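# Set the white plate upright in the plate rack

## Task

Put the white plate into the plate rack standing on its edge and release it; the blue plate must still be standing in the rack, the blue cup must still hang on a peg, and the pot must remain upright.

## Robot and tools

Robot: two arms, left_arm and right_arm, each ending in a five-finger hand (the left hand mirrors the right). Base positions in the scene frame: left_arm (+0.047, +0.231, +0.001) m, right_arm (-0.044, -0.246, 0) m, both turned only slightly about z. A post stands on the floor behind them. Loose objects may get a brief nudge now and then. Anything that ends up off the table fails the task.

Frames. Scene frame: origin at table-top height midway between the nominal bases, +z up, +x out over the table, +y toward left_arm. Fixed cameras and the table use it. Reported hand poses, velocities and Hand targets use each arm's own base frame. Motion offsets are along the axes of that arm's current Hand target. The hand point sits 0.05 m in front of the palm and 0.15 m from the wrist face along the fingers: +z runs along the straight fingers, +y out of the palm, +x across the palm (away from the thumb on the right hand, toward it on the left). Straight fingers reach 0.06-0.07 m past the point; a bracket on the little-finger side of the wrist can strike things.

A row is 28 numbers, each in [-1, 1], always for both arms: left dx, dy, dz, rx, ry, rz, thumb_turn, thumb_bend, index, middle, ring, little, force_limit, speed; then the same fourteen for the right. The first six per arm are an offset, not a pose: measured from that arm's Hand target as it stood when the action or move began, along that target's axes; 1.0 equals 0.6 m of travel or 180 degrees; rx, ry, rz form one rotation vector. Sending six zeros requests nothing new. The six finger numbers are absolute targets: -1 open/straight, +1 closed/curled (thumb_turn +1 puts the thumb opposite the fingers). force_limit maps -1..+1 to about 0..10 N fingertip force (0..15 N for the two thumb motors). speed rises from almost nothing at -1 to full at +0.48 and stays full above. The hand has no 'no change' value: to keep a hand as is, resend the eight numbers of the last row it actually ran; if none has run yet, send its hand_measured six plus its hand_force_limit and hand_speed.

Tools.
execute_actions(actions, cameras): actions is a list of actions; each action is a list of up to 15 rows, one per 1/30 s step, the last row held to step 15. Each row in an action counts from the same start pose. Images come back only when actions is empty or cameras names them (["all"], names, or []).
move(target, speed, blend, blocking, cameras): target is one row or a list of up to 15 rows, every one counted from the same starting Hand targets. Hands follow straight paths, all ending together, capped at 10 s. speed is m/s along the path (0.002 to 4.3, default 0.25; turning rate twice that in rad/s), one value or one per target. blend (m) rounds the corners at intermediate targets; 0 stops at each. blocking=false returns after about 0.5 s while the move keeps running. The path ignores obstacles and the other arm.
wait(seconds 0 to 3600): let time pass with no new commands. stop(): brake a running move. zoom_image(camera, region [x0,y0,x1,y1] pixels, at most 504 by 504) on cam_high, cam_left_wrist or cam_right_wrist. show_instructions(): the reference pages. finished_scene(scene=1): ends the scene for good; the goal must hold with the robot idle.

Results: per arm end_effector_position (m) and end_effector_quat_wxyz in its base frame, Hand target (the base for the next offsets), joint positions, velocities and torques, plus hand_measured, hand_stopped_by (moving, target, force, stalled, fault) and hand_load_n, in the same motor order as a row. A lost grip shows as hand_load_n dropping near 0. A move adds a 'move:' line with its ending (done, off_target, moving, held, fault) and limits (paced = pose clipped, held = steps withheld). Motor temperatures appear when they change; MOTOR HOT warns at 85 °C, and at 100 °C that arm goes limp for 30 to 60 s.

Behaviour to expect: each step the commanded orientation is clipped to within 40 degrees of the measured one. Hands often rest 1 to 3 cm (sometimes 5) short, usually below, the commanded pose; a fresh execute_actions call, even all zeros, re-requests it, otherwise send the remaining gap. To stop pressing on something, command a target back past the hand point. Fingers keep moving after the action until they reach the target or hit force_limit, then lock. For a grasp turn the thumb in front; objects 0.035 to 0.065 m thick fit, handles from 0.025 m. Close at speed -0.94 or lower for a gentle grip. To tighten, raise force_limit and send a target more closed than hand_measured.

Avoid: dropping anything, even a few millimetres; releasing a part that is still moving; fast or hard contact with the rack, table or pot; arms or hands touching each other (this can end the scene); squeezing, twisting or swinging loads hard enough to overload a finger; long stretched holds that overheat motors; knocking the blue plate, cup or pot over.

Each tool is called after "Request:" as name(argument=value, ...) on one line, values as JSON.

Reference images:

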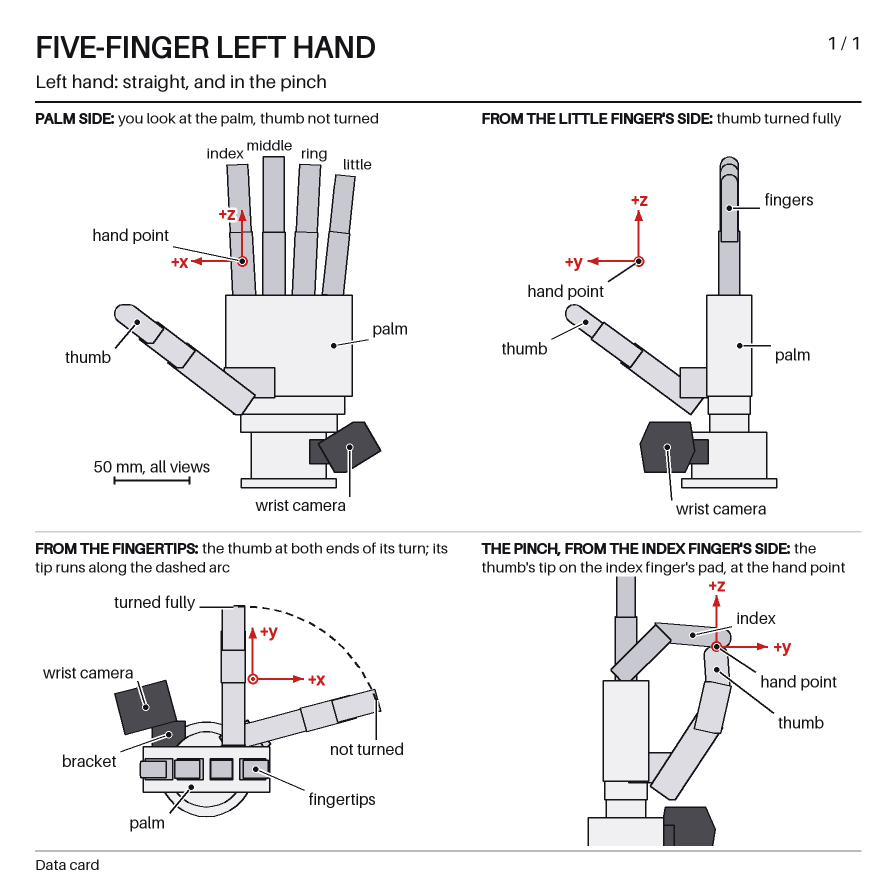

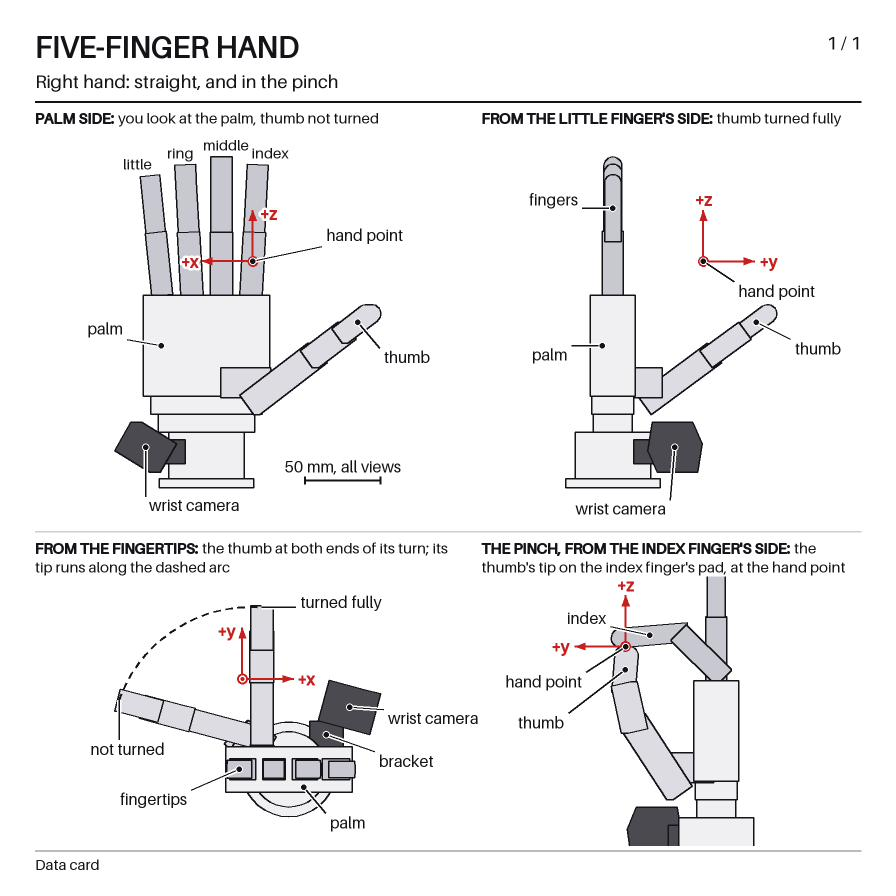

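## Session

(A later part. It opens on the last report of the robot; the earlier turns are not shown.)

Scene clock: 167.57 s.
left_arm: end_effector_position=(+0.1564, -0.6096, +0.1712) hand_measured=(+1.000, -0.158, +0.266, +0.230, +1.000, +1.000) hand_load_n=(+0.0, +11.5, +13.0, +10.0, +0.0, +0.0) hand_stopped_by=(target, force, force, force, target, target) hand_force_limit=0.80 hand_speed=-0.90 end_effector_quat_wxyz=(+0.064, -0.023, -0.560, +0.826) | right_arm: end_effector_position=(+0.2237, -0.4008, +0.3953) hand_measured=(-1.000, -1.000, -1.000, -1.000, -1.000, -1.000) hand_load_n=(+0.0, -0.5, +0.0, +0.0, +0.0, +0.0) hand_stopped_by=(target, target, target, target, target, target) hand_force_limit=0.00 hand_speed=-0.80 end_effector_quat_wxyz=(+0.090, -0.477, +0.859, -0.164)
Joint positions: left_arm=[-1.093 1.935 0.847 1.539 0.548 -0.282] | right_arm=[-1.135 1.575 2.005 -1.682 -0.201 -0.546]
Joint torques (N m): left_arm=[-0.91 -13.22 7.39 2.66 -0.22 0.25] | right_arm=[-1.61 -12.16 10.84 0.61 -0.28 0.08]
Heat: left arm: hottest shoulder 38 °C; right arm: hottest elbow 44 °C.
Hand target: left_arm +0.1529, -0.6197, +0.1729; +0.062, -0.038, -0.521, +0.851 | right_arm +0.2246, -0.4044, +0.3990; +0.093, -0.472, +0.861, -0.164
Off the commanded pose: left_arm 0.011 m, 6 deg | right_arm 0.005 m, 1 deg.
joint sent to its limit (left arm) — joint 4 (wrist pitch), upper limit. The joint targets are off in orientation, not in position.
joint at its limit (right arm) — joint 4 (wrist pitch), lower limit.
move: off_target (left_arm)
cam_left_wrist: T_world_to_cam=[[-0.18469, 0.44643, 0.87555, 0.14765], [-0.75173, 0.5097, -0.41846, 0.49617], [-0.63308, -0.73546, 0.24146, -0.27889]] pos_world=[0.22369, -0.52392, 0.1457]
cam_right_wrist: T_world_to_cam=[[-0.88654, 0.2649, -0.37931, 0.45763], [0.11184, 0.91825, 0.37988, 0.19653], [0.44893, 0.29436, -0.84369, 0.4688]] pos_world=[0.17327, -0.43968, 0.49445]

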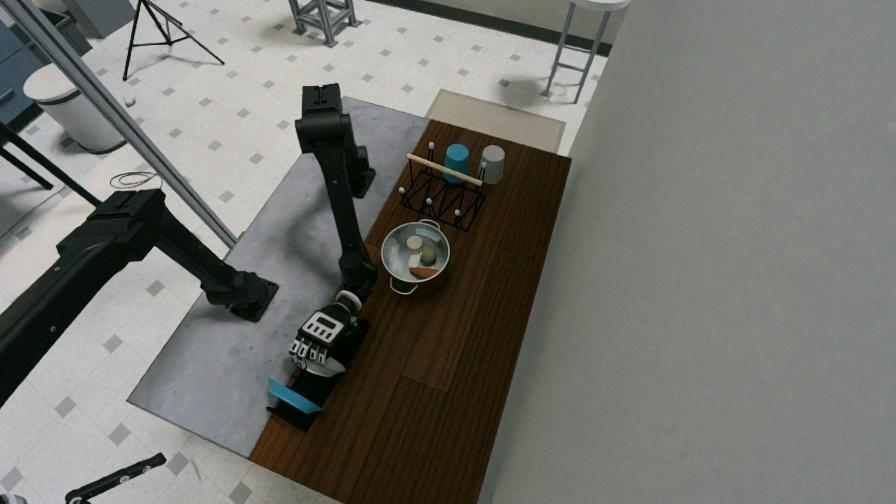

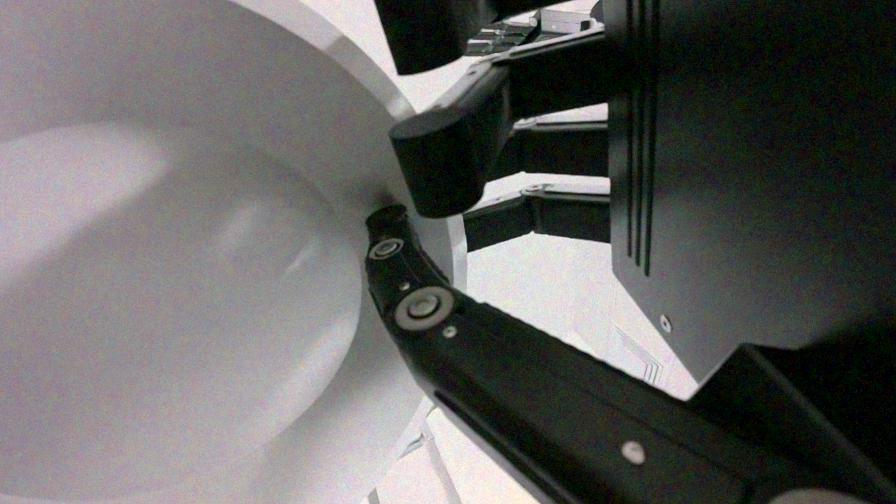

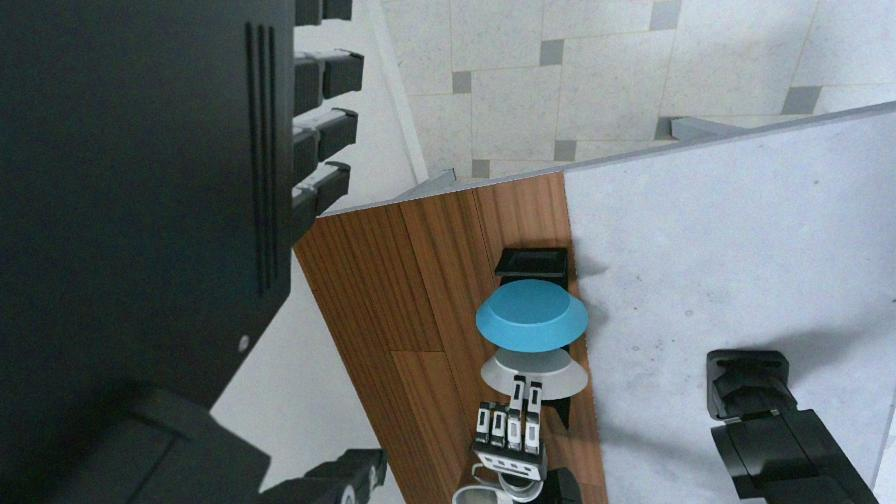

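Request:
move(target=[0.0058,-0.025,-0.0487,0,0,0,1,0.4,0.7,0.7,1,1,0.8,-0.9,0,0,0,0,0,0,-1,-1,-1,-1,-1,-1,0,-0.8], speed=0.03, cameras=["all"])

Request:
zoom_image(camera="cam_right_wrist", region=[440, 270, 600, 450])

Request:
zoom_image(camera="cam_high", region=[255, 300, 385, 430])

Scene clock: 171.30 s.
left_arm: end_effector_position=(+0.1530, -0.5917, +0.1677) hand_measured=(+1.000, -0.158, +0.266, +0.230, +1.000, +1.000) hand_load_n=(+0.0, +13.5, +9.5, +11.0, +0.0, +0.0) hand_stopped_by=(target, force, force, force, target, target) hand_force_limit=0.80 hand_speed=-0.90 end_effector_quat_wxyz=(+0.061, -0.031, -0.568, +0.820) | right_arm: end_effector_position=(+0.2237, -0.4008, +0.3953) hand_measured=(-1.000, -1.000, -1.000, -1.000, -1.000, -1.000) hand_load_n=(+0.0, +0.0, +0.0, +0.0, +0.0, +0.0) hand_stopped_by=(target, target, target, target, target, target) hand_force_limit=0.00 hand_speed=-0.80 end_effector_quat_wxyz=(+0.090, -0.477, +0.859, -0.164)
Joint positions: left_arm=[-1.079 1.906 0.795 1.546 0.575 -0.267] | right_arm=[-1.135 1.575 2.005 -1.682 -0.201 -0.546]
Joint torques (N m): left_arm=[0.5 -15.44 4.23 2.3 0.16 0.13] | right_arm=[-1.73 -12.4 10.88 0.53 -0.27 0.08]
Heat: left arm: hottest shoulder 37 °C; right arm: hottest elbow 44 °C.
Hand target: left_arm +0.1543, -0.5868, +0.1731; +0.062, -0.038, -0.520, +0.851 | right_arm +0.2246, -0.4044, +0.3990; +0.093, -0.472, +0.861, -0.164
Off the commanded pose: left_arm 0.007 m, 6 deg | right_arm 0.005 m, 1 deg.
joint sent to its limit (left arm) — joint 4 (wrist pitch), upper limit. The joint targets are off in orientation, not in position.
joint at its limit (right arm) — joint 4 (wrist pitch), lower limit.
move: off_target (left_arm)
cam_left_wrist: T_world_to_cam=[[-0.19721, 0.43195, 0.88007, 0.13467], [-0.74239, 0.5205, -0.42183, 0.48848], [-0.64028, -0.73655, 0.21802, -0.26256]] pos_world=[0.22109, -0.50581, 0.14478]
cam_right_wrist: T_world_to_cam=[[-0.88654, 0.2649, -0.37931, 0.45763], [0.11184, 0.91825, 0.37988, 0.19653], [0.44893, 0.29436, -0.84369, 0.4688]] pos_world=[0.17327, -0.43968, 0.49445]

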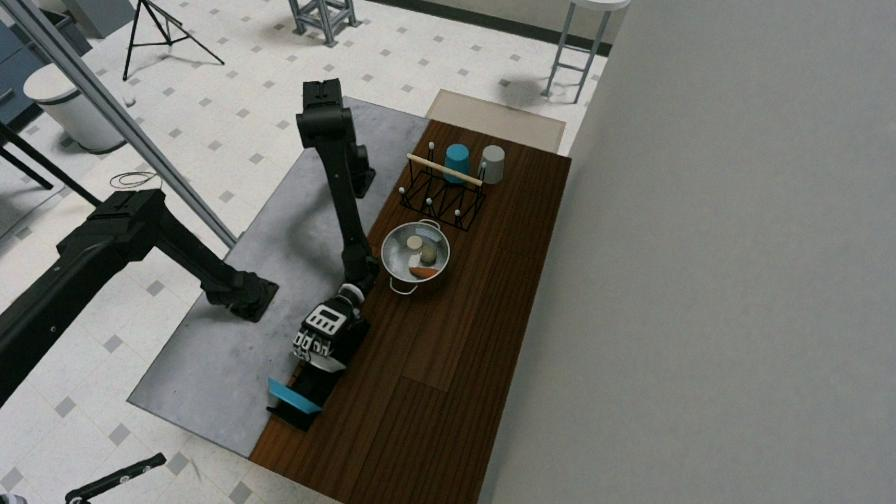

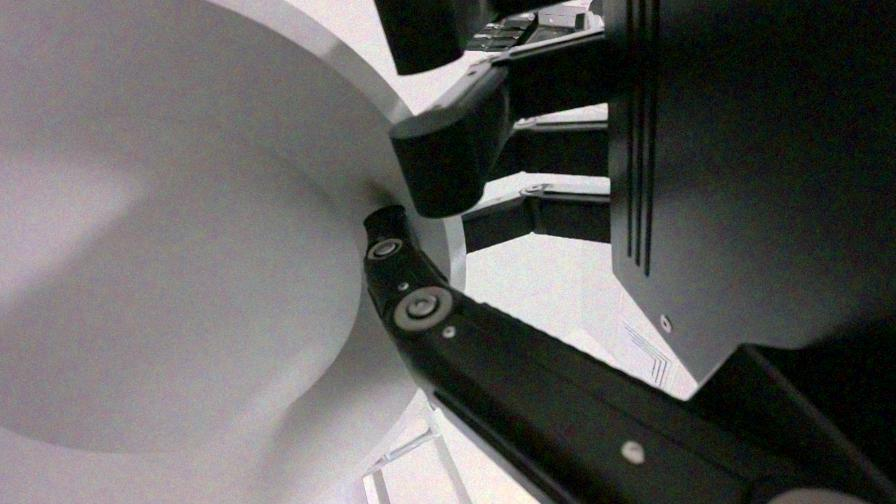

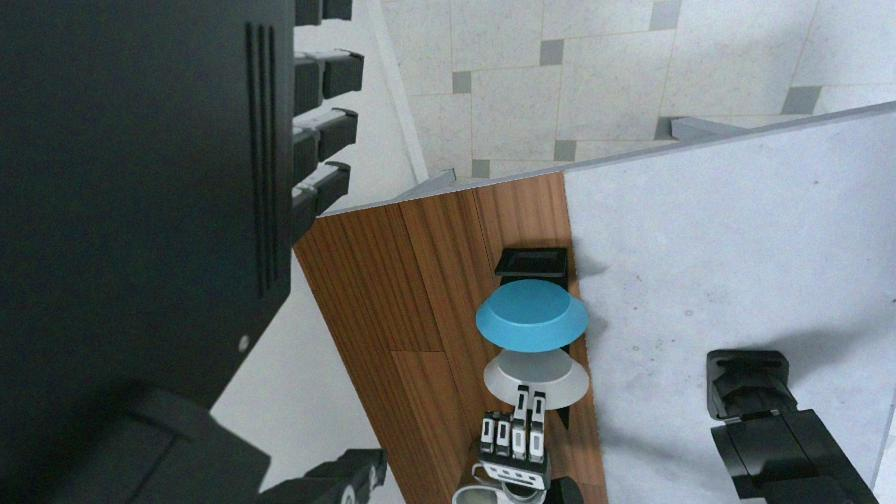

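Scaled by 2.800 from the camera's image (finer frame: 1280x720).

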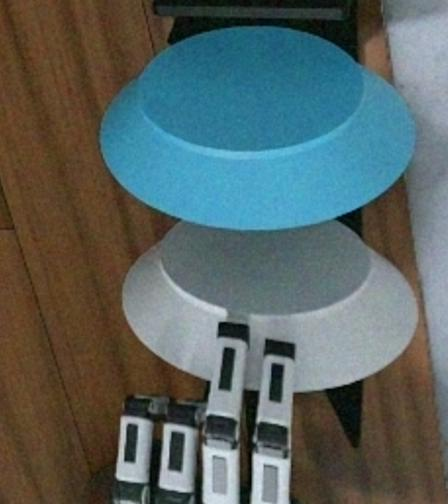

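Scaled by 3.877 from the camera's image (finer frame: 1280x720).

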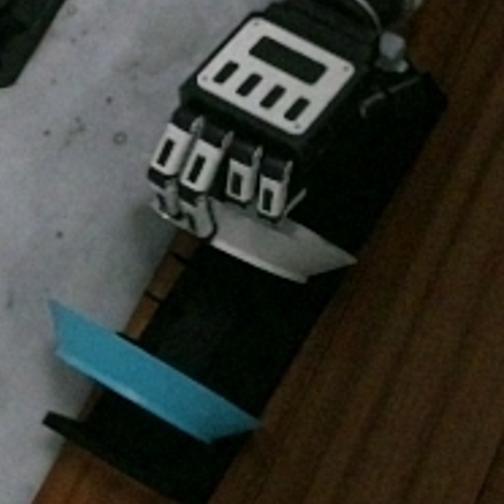

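Request:
move(target=[0.0037,-0.022,-0.0302,0,0,0,1,0.4,0.7,0.7,1,1,0.8,-0.9,0,0,0,0,0,0,-1,-1,-1,-1,-1,-1,0,-0.8], speed=0.03, cameras=["all"])

Request:
zoom_image(camera="cam_right_wrist", region=[440, 270, 600, 450])

Request:
zoom_image(camera="cam_high", region=[255, 300, 385, 430])

Scene clock: 174.83 s.
left_arm: end_effector_position=(+0.1508, -0.5686, +0.1661) hand_measured=(+1.000, -0.158, +0.266, +0.228, +1.000, +1.000) hand_load_n=(+0.0, +16.0, +8.0, +11.0, +0.0, +0.0) hand_stopped_by=(target, force, force, force, target, target) hand_force_limit=0.80 hand_speed=-0.90 end_effector_quat_wxyz=(+0.061, -0.035, -0.577, +0.814) | right_arm: end_effector_position=(+0.2237, -0.4008, +0.3953) hand_measured=(-1.000, -1.000, -1.000, -1.000, -1.000, -1.000) hand_load_n=(+0.0, +0.0, +0.0, +0.0, +0.0, +0.0) hand_stopped_by=(target, target, target, target, target, target) hand_force_limit=0.00 hand_speed=-0.80 end_effector_quat_wxyz=(+0.090, -0.477, +0.859, -0.164)
Joint positions: left_arm=[-1.056 1.862 0.732 1.546 0.607 -0.261] | right_arm=[-1.135 1.575 2.005 -1.682 -0.201 -0.546]
Joint torques (N m): left_arm=[0.85 -15.27 4.41 2.33 -0.06 0.04] | right_arm=[-1.73 -12.4 10.85 0.54 -0.27 0.07]
Heat: left arm: hottest shoulder 37 °C; right arm: hottest elbow 44 °C.
Hand target: left_arm +0.1554, -0.5645, +0.1765; +0.062, -0.038, -0.520, +0.851 | right_arm +0.2246, -0.4044, +0.3990; +0.093, -0.472, +0.861, -0.164
Off the commanded pose: left_arm 0.012 m, 8 deg | right_arm 0.005 m, 1 deg.
joint sent to its limit (left arm) — joint 4 (wrist pitch), upper limit. The joint targets are off in orientation, not in position.
joint at its limit (right arm) — joint 4 (wrist pitch), lower limit.
move: off_target (left_arm)
cam_left_wrist: T_world_to_cam=[[-0.20281, 0.41274, 0.88798, 0.11432], [-0.7368, 0.53297, -0.41601, 0.47948], [-0.64497, -0.73864, 0.19602, -0.24338]] pos_world=[0.21949, -0.4825, 0.14566]
cam_right_wrist: T_world_to_cam=[[-0.88654, 0.2649, -0.37931, 0.45763], [0.11184, 0.91825, 0.37988, 0.19653], [0.44893, 0.29436, -0.84369, 0.4688]] pos_world=[0.17327, -0.43968, 0.49445]

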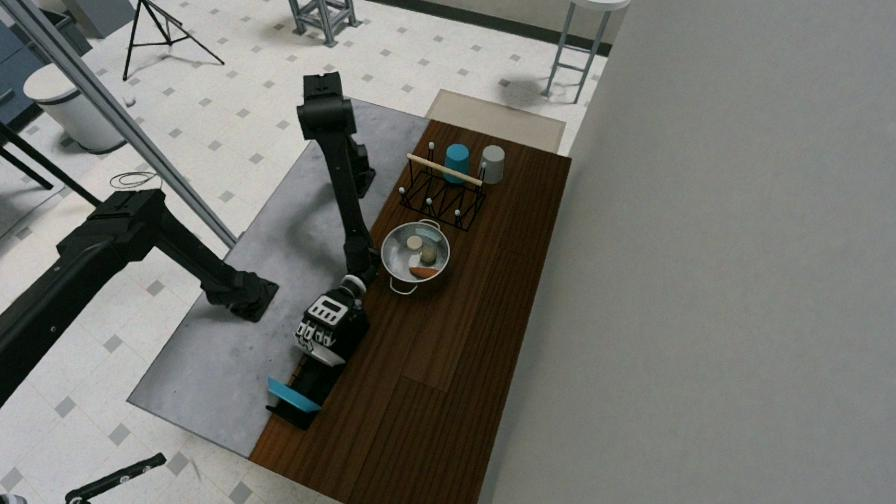

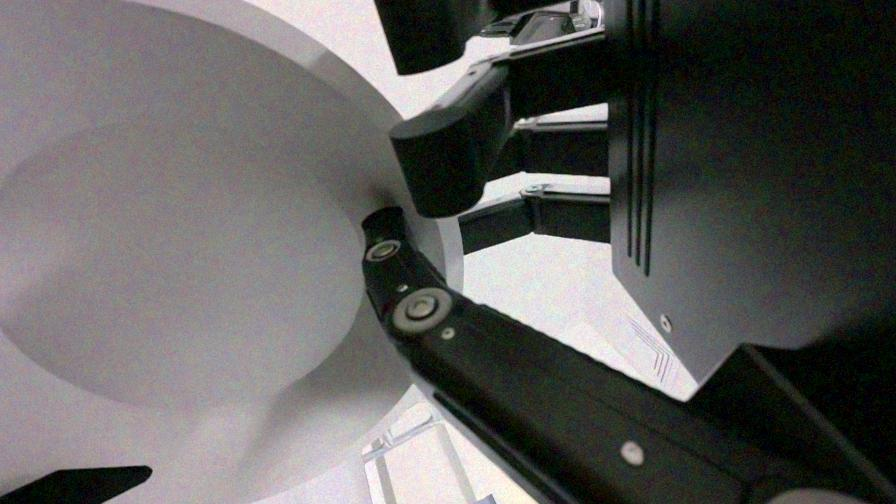

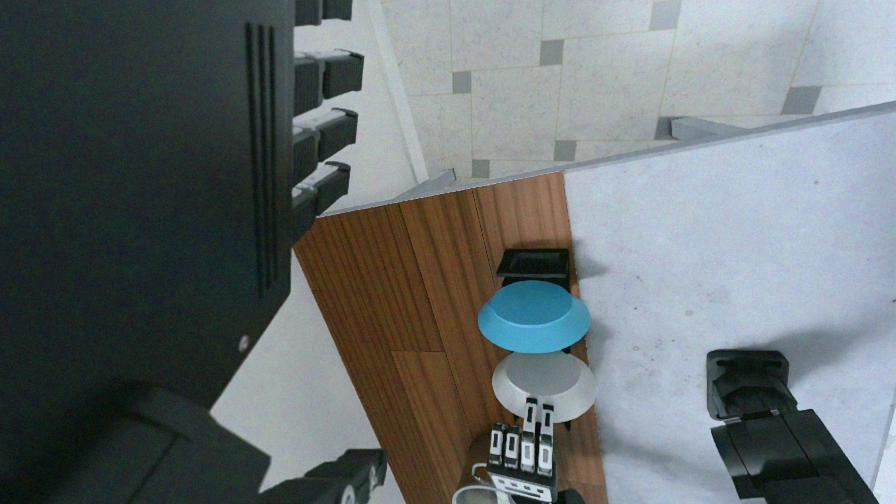

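Scaled by 2.800 from the camera's image (finer frame: 1280x720).

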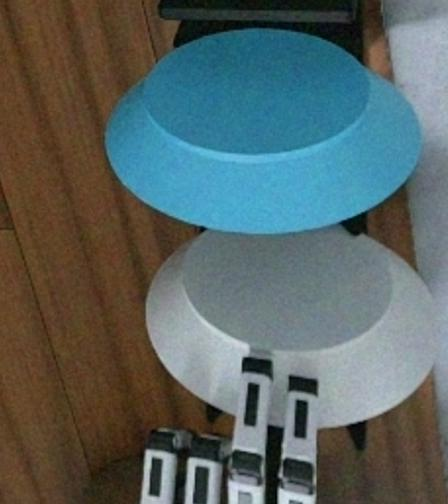

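Scaled by 3.877 from the camera's image (finer frame: 1280x720).

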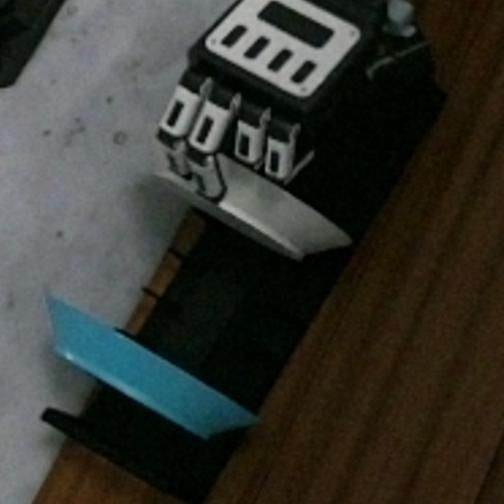

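Request:
zoom_image(camera="cam_high", region=[285, 325, 355, 395])

Request:
zoom_image(camera="cam_right_wrist", region=[470, 330, 610, 470])

Scaled by 7.200 from the camera's image (finer frame: 1280x720).

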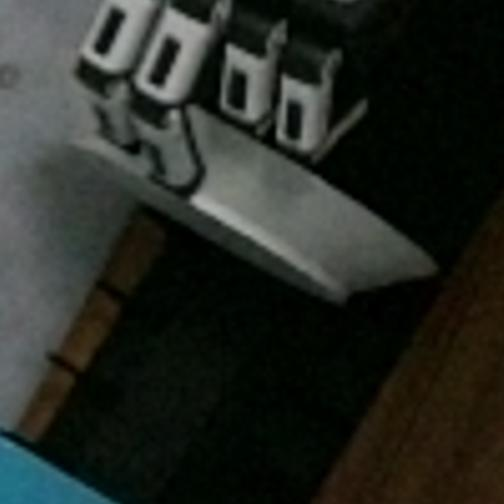

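Scaled by 3.600 from the camera's image (finer frame: 1280x720).

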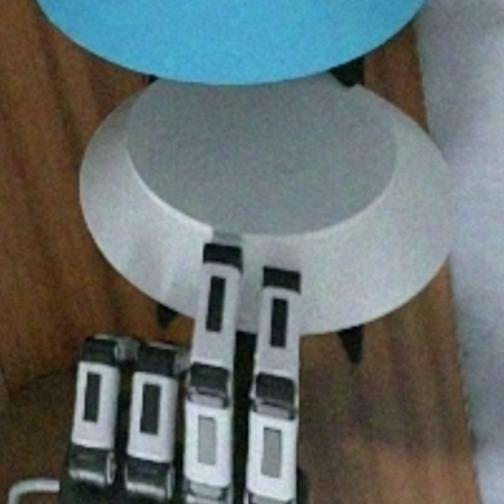

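Request:
move(target=[0,-0.0119,0.0061,0,0,0,1,0.4,0.7,0.7,1,1,0.8,-0.9,0,0,0,0,0,0,-1,-1,-1,-1,-1,-1,0,-0.8], speed=0.03, cameras=["cam_right_wrist","cam_left_wrist"])

Request:
zoom_image(camera="cam_right_wrist", region=[440, 270, 600, 450])

Scene clock: 183.47 s.
left_arm: end_effector_position=(+0.1507, -0.5684, +0.1692) hand_measured=(+1.000, -0.158, +0.266, +0.228, +1.000, +1.000) hand_load_n=(+0.0, +16.5, +8.0, +11.0, +0.0, +0.0) hand_stopped_by=(target, force, force, force, target, target) hand_force_limit=0.80 hand_speed=-0.90 end_effector_quat_wxyz=(+0.060, -0.036, -0.575, +0.815) | right_arm: end_effector_position=(+0.2237, -0.4008, +0.3953) hand_measured=(-1.000, -1.000, -1.000, -1.000, -1.000, -1.000) hand_load_n=(+0.0, +0.0, +0.0, +0.0, +0.0, +0.0) hand_stopped_by=(target, target, target, target, target, target) hand_force_limit=0.00 hand_speed=-0.80 end_effector_quat_wxyz=(+0.090, -0.477, +0.859, -0.164)
Joint positions: left_arm=[-1.056 1.856 0.732 1.546 0.607 -0.261] | right_arm=[-1.135 1.575 2.005 -1.682 -0.201 -0.546]
Joint torques (N m): left_arm=[1.26 -15.91 4.67 2.51 -0.12 -0.05] | right_arm=[-1.73 -12.28 10.86 0.58 -0.28 0.07]
Heat: left arm: hottest shoulder 38 °C; right arm: hottest elbow 44 °C.
Hand target: left_arm +0.1554, -0.5645, +0.1846; +0.062, -0.038, -0.520, +0.851 | right_arm +0.2246, -0.4044, +0.3990; +0.093, -0.472, +0.861, -0.164
Off the commanded pose: left_arm 0.016 m, 7 deg | right_arm 0.005 m, 1 deg.
joint sent to its limit (left arm) — joint 4 (wrist pitch), upper limit. The joint targets are off in orientation, not in position.
joint at its limit (right arm) — joint 4 (wrist pitch), lower limit.
move: off_target (left_arm)
cam_left_wrist: T_world_to_cam=[[-0.20533, 0.41714, 0.88534, 0.11479], [-0.7356, 0.53091, -0.42075, 0.48006], [-0.64555, -0.73765, 0.19783, -0.24368]] pos_world=[0.2194, -0.4825, 0.14856]
cam_right_wrist: T_world_to_cam=[[-0.88654, 0.2649, -0.37931, 0.45763], [0.11184, 0.91825, 0.37988, 0.19653], [0.44893, 0.29436, -0.84369, 0.4688]] pos_world=[0.17327, -0.43968, 0.49445]
Images, in order (width x height): cam_left_wrist 896x504, cam_right_wrist 896x504.

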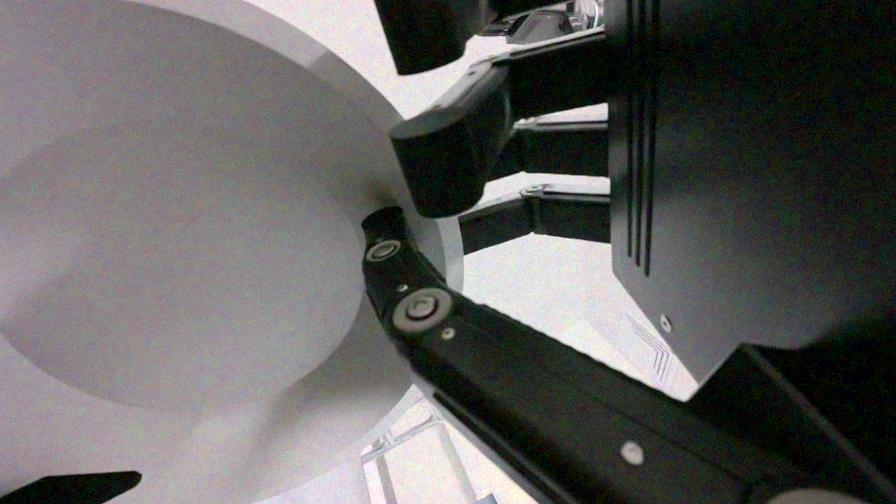

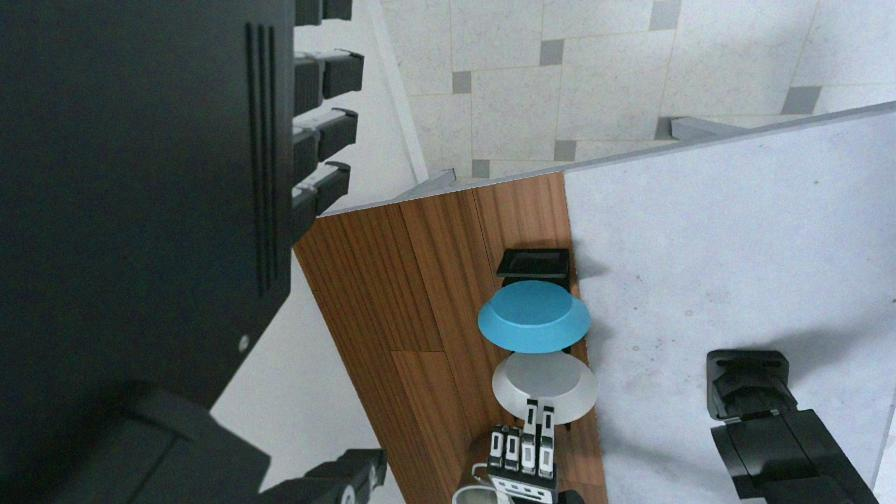

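Scaled by 2.800 from the camera's image (finer frame: 1280x720).

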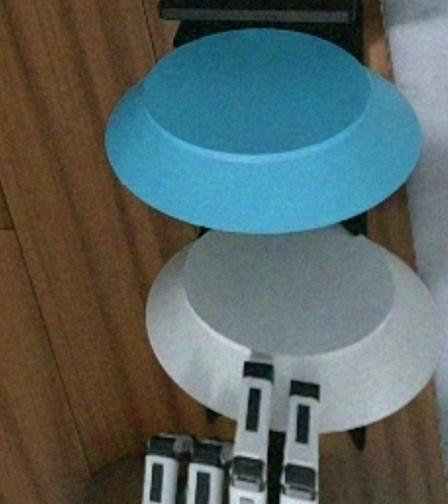

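Request:
move(target=[0,0,0,0,0,0,1,-0.35,0.1,0.1,1,1,0.8,-0.85,0,0,0,0,0,0,-1,-1,-1,-1,-1,-1,0,-0.8], cameras=["all"])

Request:
zoom_image(camera="cam_right_wrist", region=[440, 270, 600, 450])

Request:
zoom_image(camera="cam_high", region=[255, 300, 385, 430])

Scene clock: 185.40 s.
left_arm: end_effector_position=(+0.1506, -0.5680, +0.1748) hand_measured=(+1.000, -0.350, +0.100, +0.100, +1.000, +1.000) hand_load_n=(+0.0, +0.0, +0.0, +0.0, +0.0, +0.0) hand_stopped_by=(target, target, target, target, target, target) hand_force_limit=0.80 hand_speed=-0.85 end_effector_quat_wxyz=(+0.059, -0.038, -0.572, +0.818) | right_arm: end_effector_position=(+0.2237, -0.4008, +0.3953) hand_measured=(-1.000, -1.000, -1.000, -1.000, -1.000, -1.000) hand_load_n=(+0.0, +0.0, +0.0, +0.0, +0.0, +0.0) hand_stopped_by=(target, target, target, target, target, target) hand_force_limit=0.00 hand_speed=-0.80 end_effector_quat_wxyz=(+0.090, -0.477, +0.859, -0.164)
Joint positions: left_arm=[-1.056 1.846 0.732 1.546 0.606 -0.262] | right_arm=[-1.135 1.575 2.005 -1.682 -0.201 -0.546]
Joint torques (N m): left_arm=[0.97 -14.74 4.74 2.32 -0.12 -0.04] | right_arm=[-1.79 -12.4 10.84 0.51 -0.28 0.07]
Heat: left arm: hottest shoulder 38 °C; right arm: hottest elbow 44 °C.
Hand target: left_arm +0.1552, -0.5645, +0.1846; +0.062, -0.038, -0.520, +0.851 | right_arm +0.2246, -0.4044, +0.3990; +0.093, -0.472, +0.861, -0.164
Off the commanded pose: left_arm 0.012 m, 7 deg | right_arm 0.005 m, 1 deg.
joint sent to its limit (left arm) — joint 4 (wrist pitch), upper limit. The joint targets are off in orientation, not in position.
joint at its limit (right arm) — joint 4 (wrist pitch), lower limit.
move: done
cam_left_wrist: T_world_to_cam=[[-0.20857, 0.4248, 0.88093, 0.11534], [-0.73427, 0.52697, -0.42796, 0.48091], [-0.64602, -0.7361, 0.202, -0.24438]] pos_world=[0.2193, -0.48231, 0.15357]
cam_right_wrist: T_world_to_cam=[[-0.88654, 0.2649, -0.37931, 0.45763], [0.11184, 0.91825, 0.37988, 0.19653], [0.44893, 0.29436, -0.84369, 0.4688]] pos_world=[0.17327, -0.43968, 0.49445]

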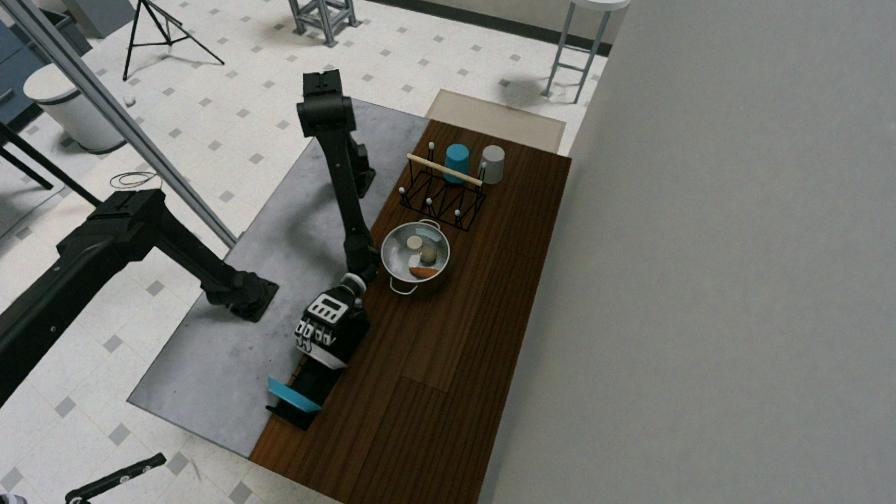

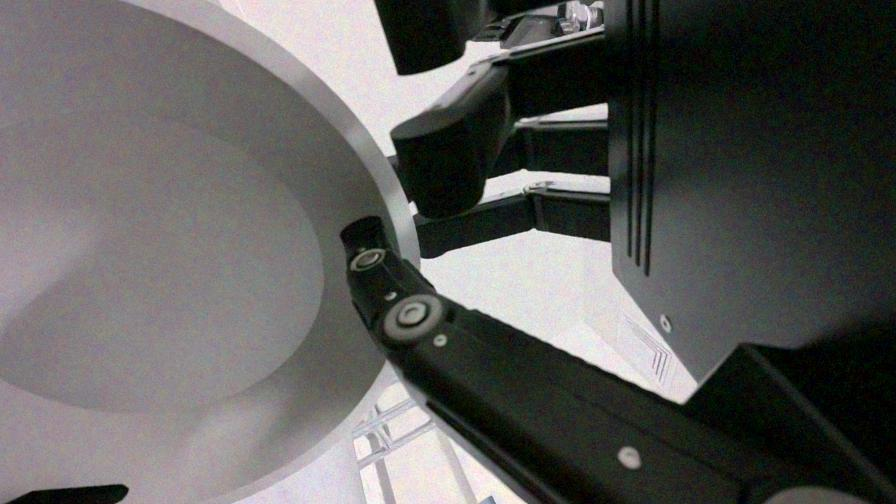

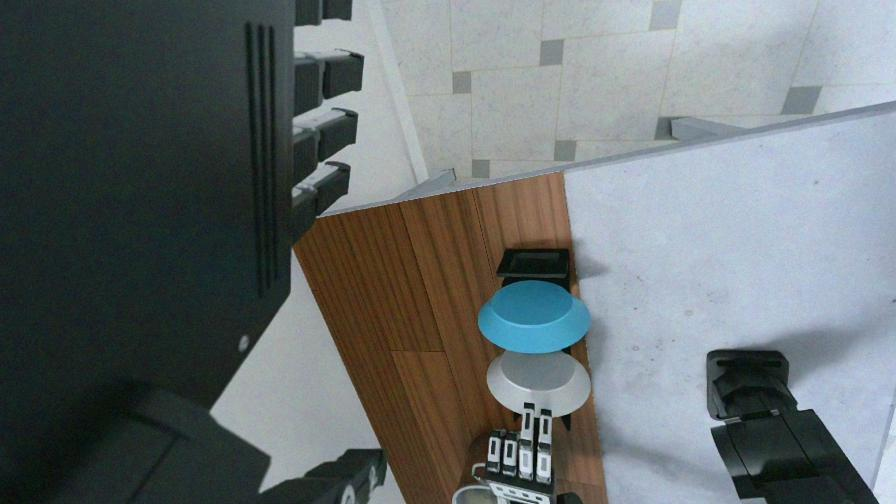

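Scaled by 2.800 from the camera's image (finer frame: 1280x720).

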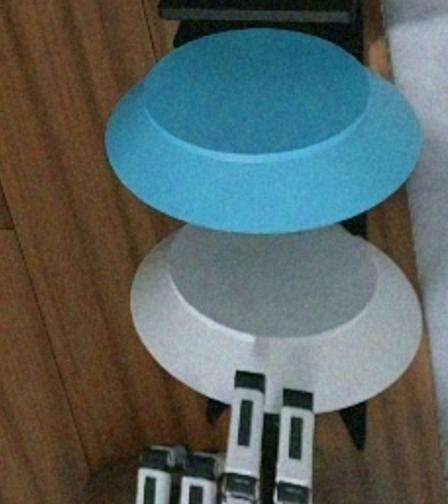

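Scaled by 3.877 from the camera's image (finer frame: 1280x720).

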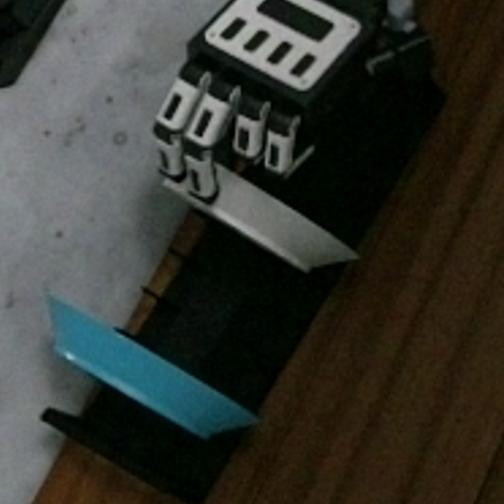

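Request:
move(target=[0,0,0,0,0,0,1,-1,-0.1,-0.1,1,1,0.8,-0.7,0,0,0,0,0,0,-1,-1,-1,-1,-1,-1,0,-0.8], cameras=["all"])

Request:
zoom_image(camera="cam_right_wrist", region=[440, 270, 600, 450])

Scene clock: 188.03 s.
left_arm: end_effector_position=(+0.1506, -0.5680, +0.1748) hand_measured=(+1.000, -1.000, -0.100, -0.100, +1.000, +1.000) hand_load_n=(+0.0, +0.0, +0.0, +0.0, +0.0, +0.0) hand_stopped_by=(target, target, target, target, target, target) hand_force_limit=0.80 hand_speed=-0.70 end_effector_quat_wxyz=(+0.059, -0.038, -0.572, +0.818) | right_arm: end_effector_position=(+0.2237, -0.4008, +0.3953) hand_measured=(-1.000, -1.000, -1.000, -1.000, -1.000, -1.000) hand_load_n=(+0.0, +0.0, +0.0, +0.0, +0.0, +0.0) hand_stopped_by=(target, target, target, target, target, target) hand_force_limit=0.00 hand_speed=-0.80 end_effector_quat_wxyz=(+0.090, -0.477, +0.859, -0.164)
Joint positions: left_arm=[-1.056 1.846 0.732 1.546 0.606 -0.263] | right_arm=[-1.135 1.575 2.005 -1.682 -0.201 -0.546]
Joint torques (N m): left_arm=[0.67 -14.56 4.68 2.44 -0.11 -0.03] | right_arm=[-1.85 -12.28 10.8 0.54 -0.28 0.06]
Heat: left arm: hottest shoulder 38 °C; right arm: hottest elbow 44 °C.
Hand target: left_arm +0.1552, -0.5645, +0.1846; +0.062, -0.038, -0.520, +0.851 | right_arm +0.2246, -0.4044, +0.3990; +0.093, -0.472, +0.861, -0.164
Off the commanded pose: left_arm 0.011 m, 7 deg | right_arm 0.005 m, 1 deg.
joint sent to its limit (left arm) — joint 4 (wrist pitch), upper limit. The joint targets are off in orientation, not in position.
joint at its limit (right arm) — joint 4 (wrist pitch), lower limit.
move: done
cam_left_wrist: T_world_to_cam=[[-0.20823, 0.42472, 0.88105, 0.11521], [-0.73434, 0.52712, -0.42766, 0.48095], [-0.64606, -0.73604, 0.20212, -0.24436]] pos_world=[0.2193, -0.48231, 0.15357]
cam_right_wrist: T_world_to_cam=[[-0.88654, 0.2649, -0.37931, 0.45763], [0.11184, 0.91825, 0.37988, 0.19653], [0.44893, 0.29436, -0.84369, 0.4688]] pos_world=[0.17327, -0.43968, 0.49445]

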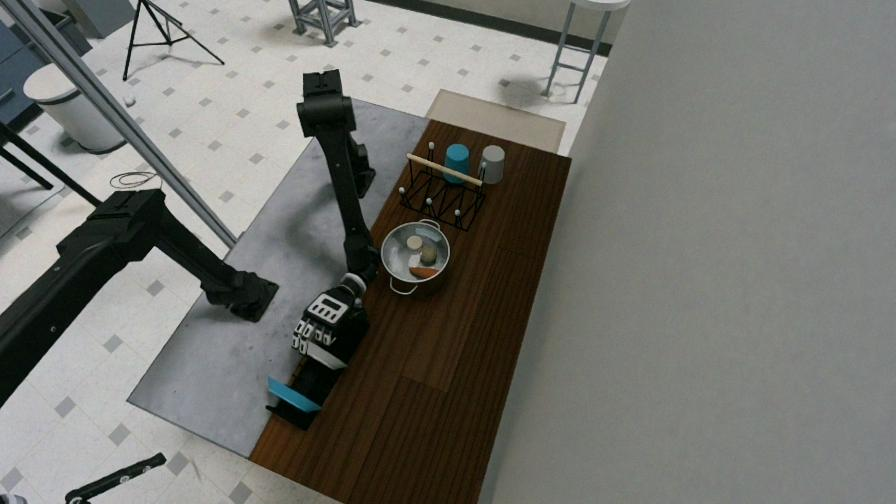

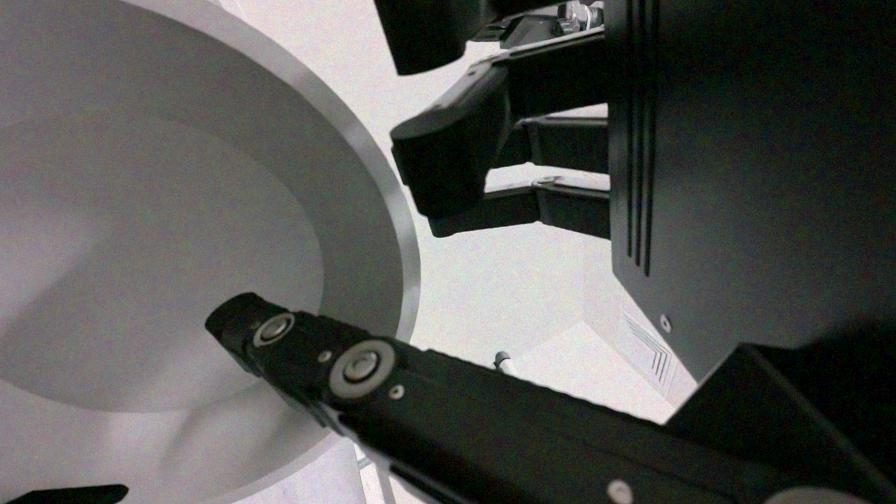

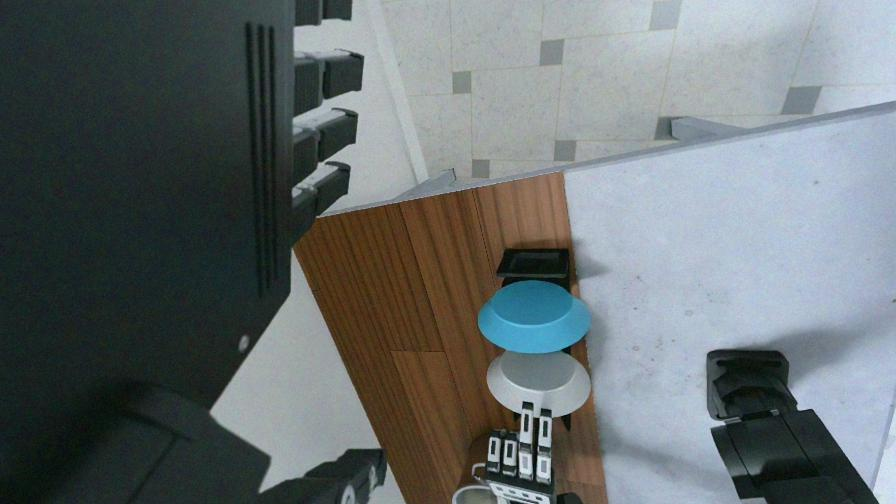

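Scaled by 2.800 from the camera's image (finer frame: 1280x720).

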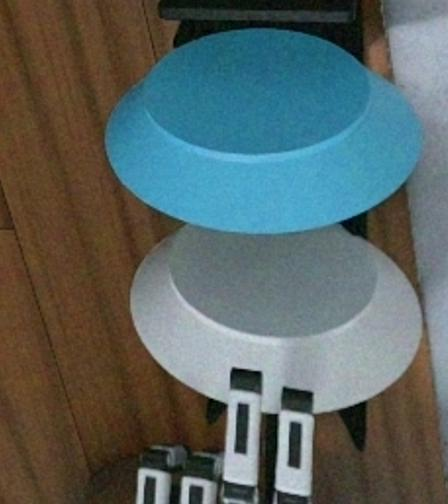

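Request:
move(target=[0,-0.1989,0.0243,-0.039,0,0,1,-1,-0.1,-0.1,1,1,0.8,-0.7,0,0,0,0,0,0,-1,-1,-1,-1,-1,-1,0,-0.8], speed=0.06, cameras=["all"])

Request:
zoom_image(camera="cam_right_wrist", region=[440, 270, 600, 450])

Request:
zoom_image(camera="cam_high", region=[255, 300, 385, 430])

Scene clock: 191.57 s.
left_arm: end_effector_position=(+0.1550, -0.5261, +0.2928) hand_measured=(+1.000, -1.000, -0.100, -0.100, +1.000, +1.000) hand_load_n=(+0.0, +0.0, +0.0, +0.0, +0.0, +0.0) hand_stopped_by=(target, target, target, target, target, target) hand_force_limit=0.80 hand_speed=-0.70 end_effector_quat_wxyz=(+0.059, -0.048, -0.571, +0.818) | right_arm: end_effector_position=(+0.2237, -0.4008, +0.3953) hand_measured=(-1.000, -1.000, -1.000, -1.000, -1.000, -1.000) hand_load_n=(+0.0, +0.0, +0.0, +0.0, +0.0, +0.0) hand_stopped_by=(target, target, target, target, target, target) hand_force_limit=0.00 hand_speed=-0.80 end_effector_quat_wxyz=(+0.090, -0.477, +0.859, -0.164)
Joint positions: left_arm=[-0.989 1.472 0.709 1.222 0.684 -0.292] | right_arm=[-1.135 1.575 2.005 -1.682 -0.201 -0.546]
Joint torques (N m): left_arm=[1.08 -10.99 7.58 1.16 -0.07 -0.03] | right_arm=[-1.55 -12.1 10.89 0.55 -0.26 0.07]
Heat: left arm: hottest shoulder 38 °C; right arm: hottest elbow 44 °C.
Hand target: left_arm +0.1613, -0.5236, +0.2977; +0.060, -0.042, -0.571, +0.817 | right_arm +0.2246, -0.4044, +0.3990; +0.093, -0.472, +0.861, -0.164
Off the commanded pose: left_arm 0.008 m, 1 deg | right_arm 0.005 m, 1 deg.
joint at its limit (right arm) — joint 4 (wrist pitch), lower limit.
move: done
cam_left_wrist: T_world_to_cam=[[-0.21695, 0.42984, 0.87645, -0.00029], [-0.72006, 0.53575, -0.44099, 0.51884], [-0.65912, -0.72677, 0.19328, -0.22504]] pos_world=[0.2252, -0.4414, 0.27256]
cam_right_wrist: T_world_to_cam=[[-0.88654, 0.2649, -0.37931, 0.45763], [0.11184, 0.91825, 0.37988, 0.19653], [0.44893, 0.29436, -0.84369, 0.4688]] pos_world=[0.17327, -0.43968, 0.49445]

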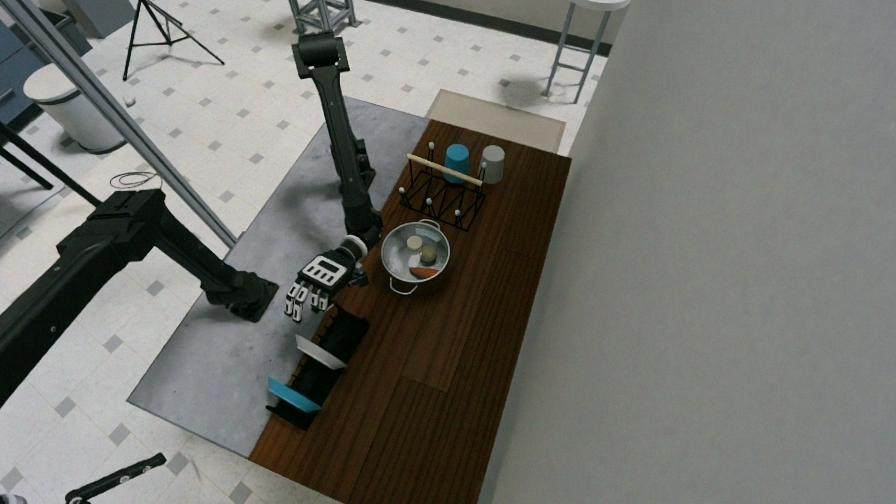

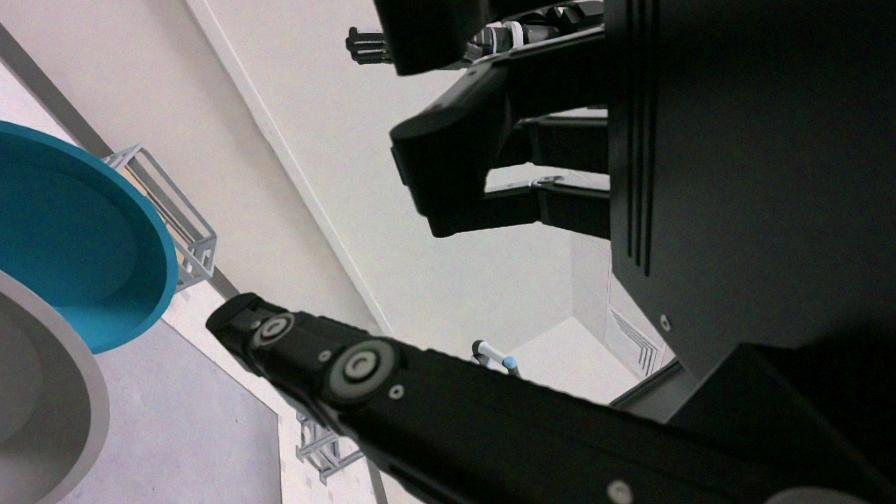

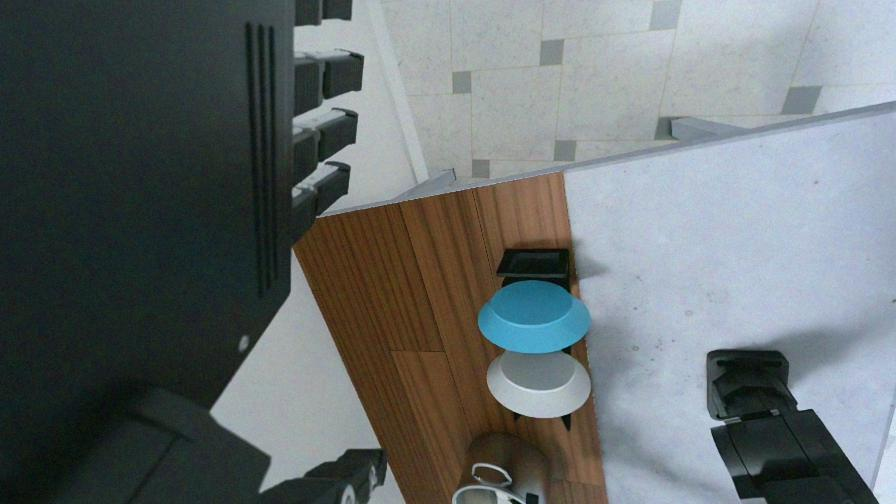

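Scaled by 2.800 from the camera's image (finer frame: 1280x720).

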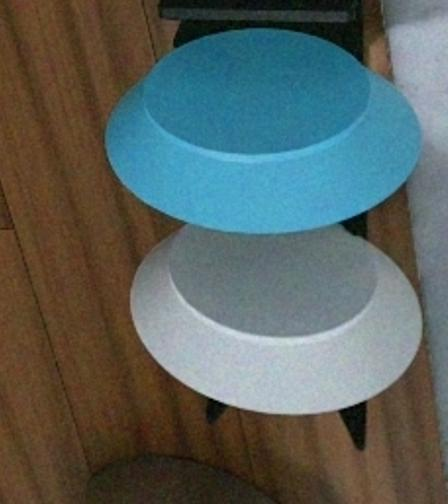

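Scaled by 3.877 from the camera's image (finer frame: 1280x720).

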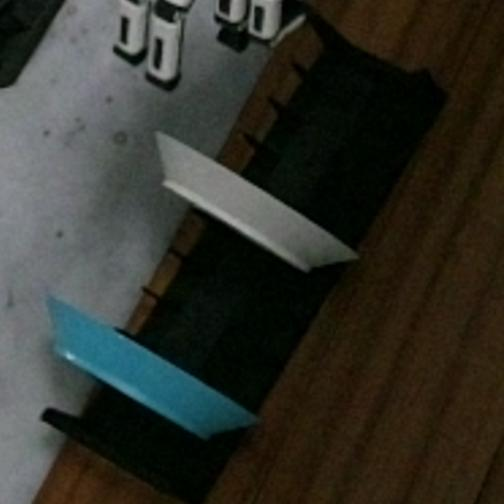

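Request:
finished_scene()

The scene is finished: the task was done.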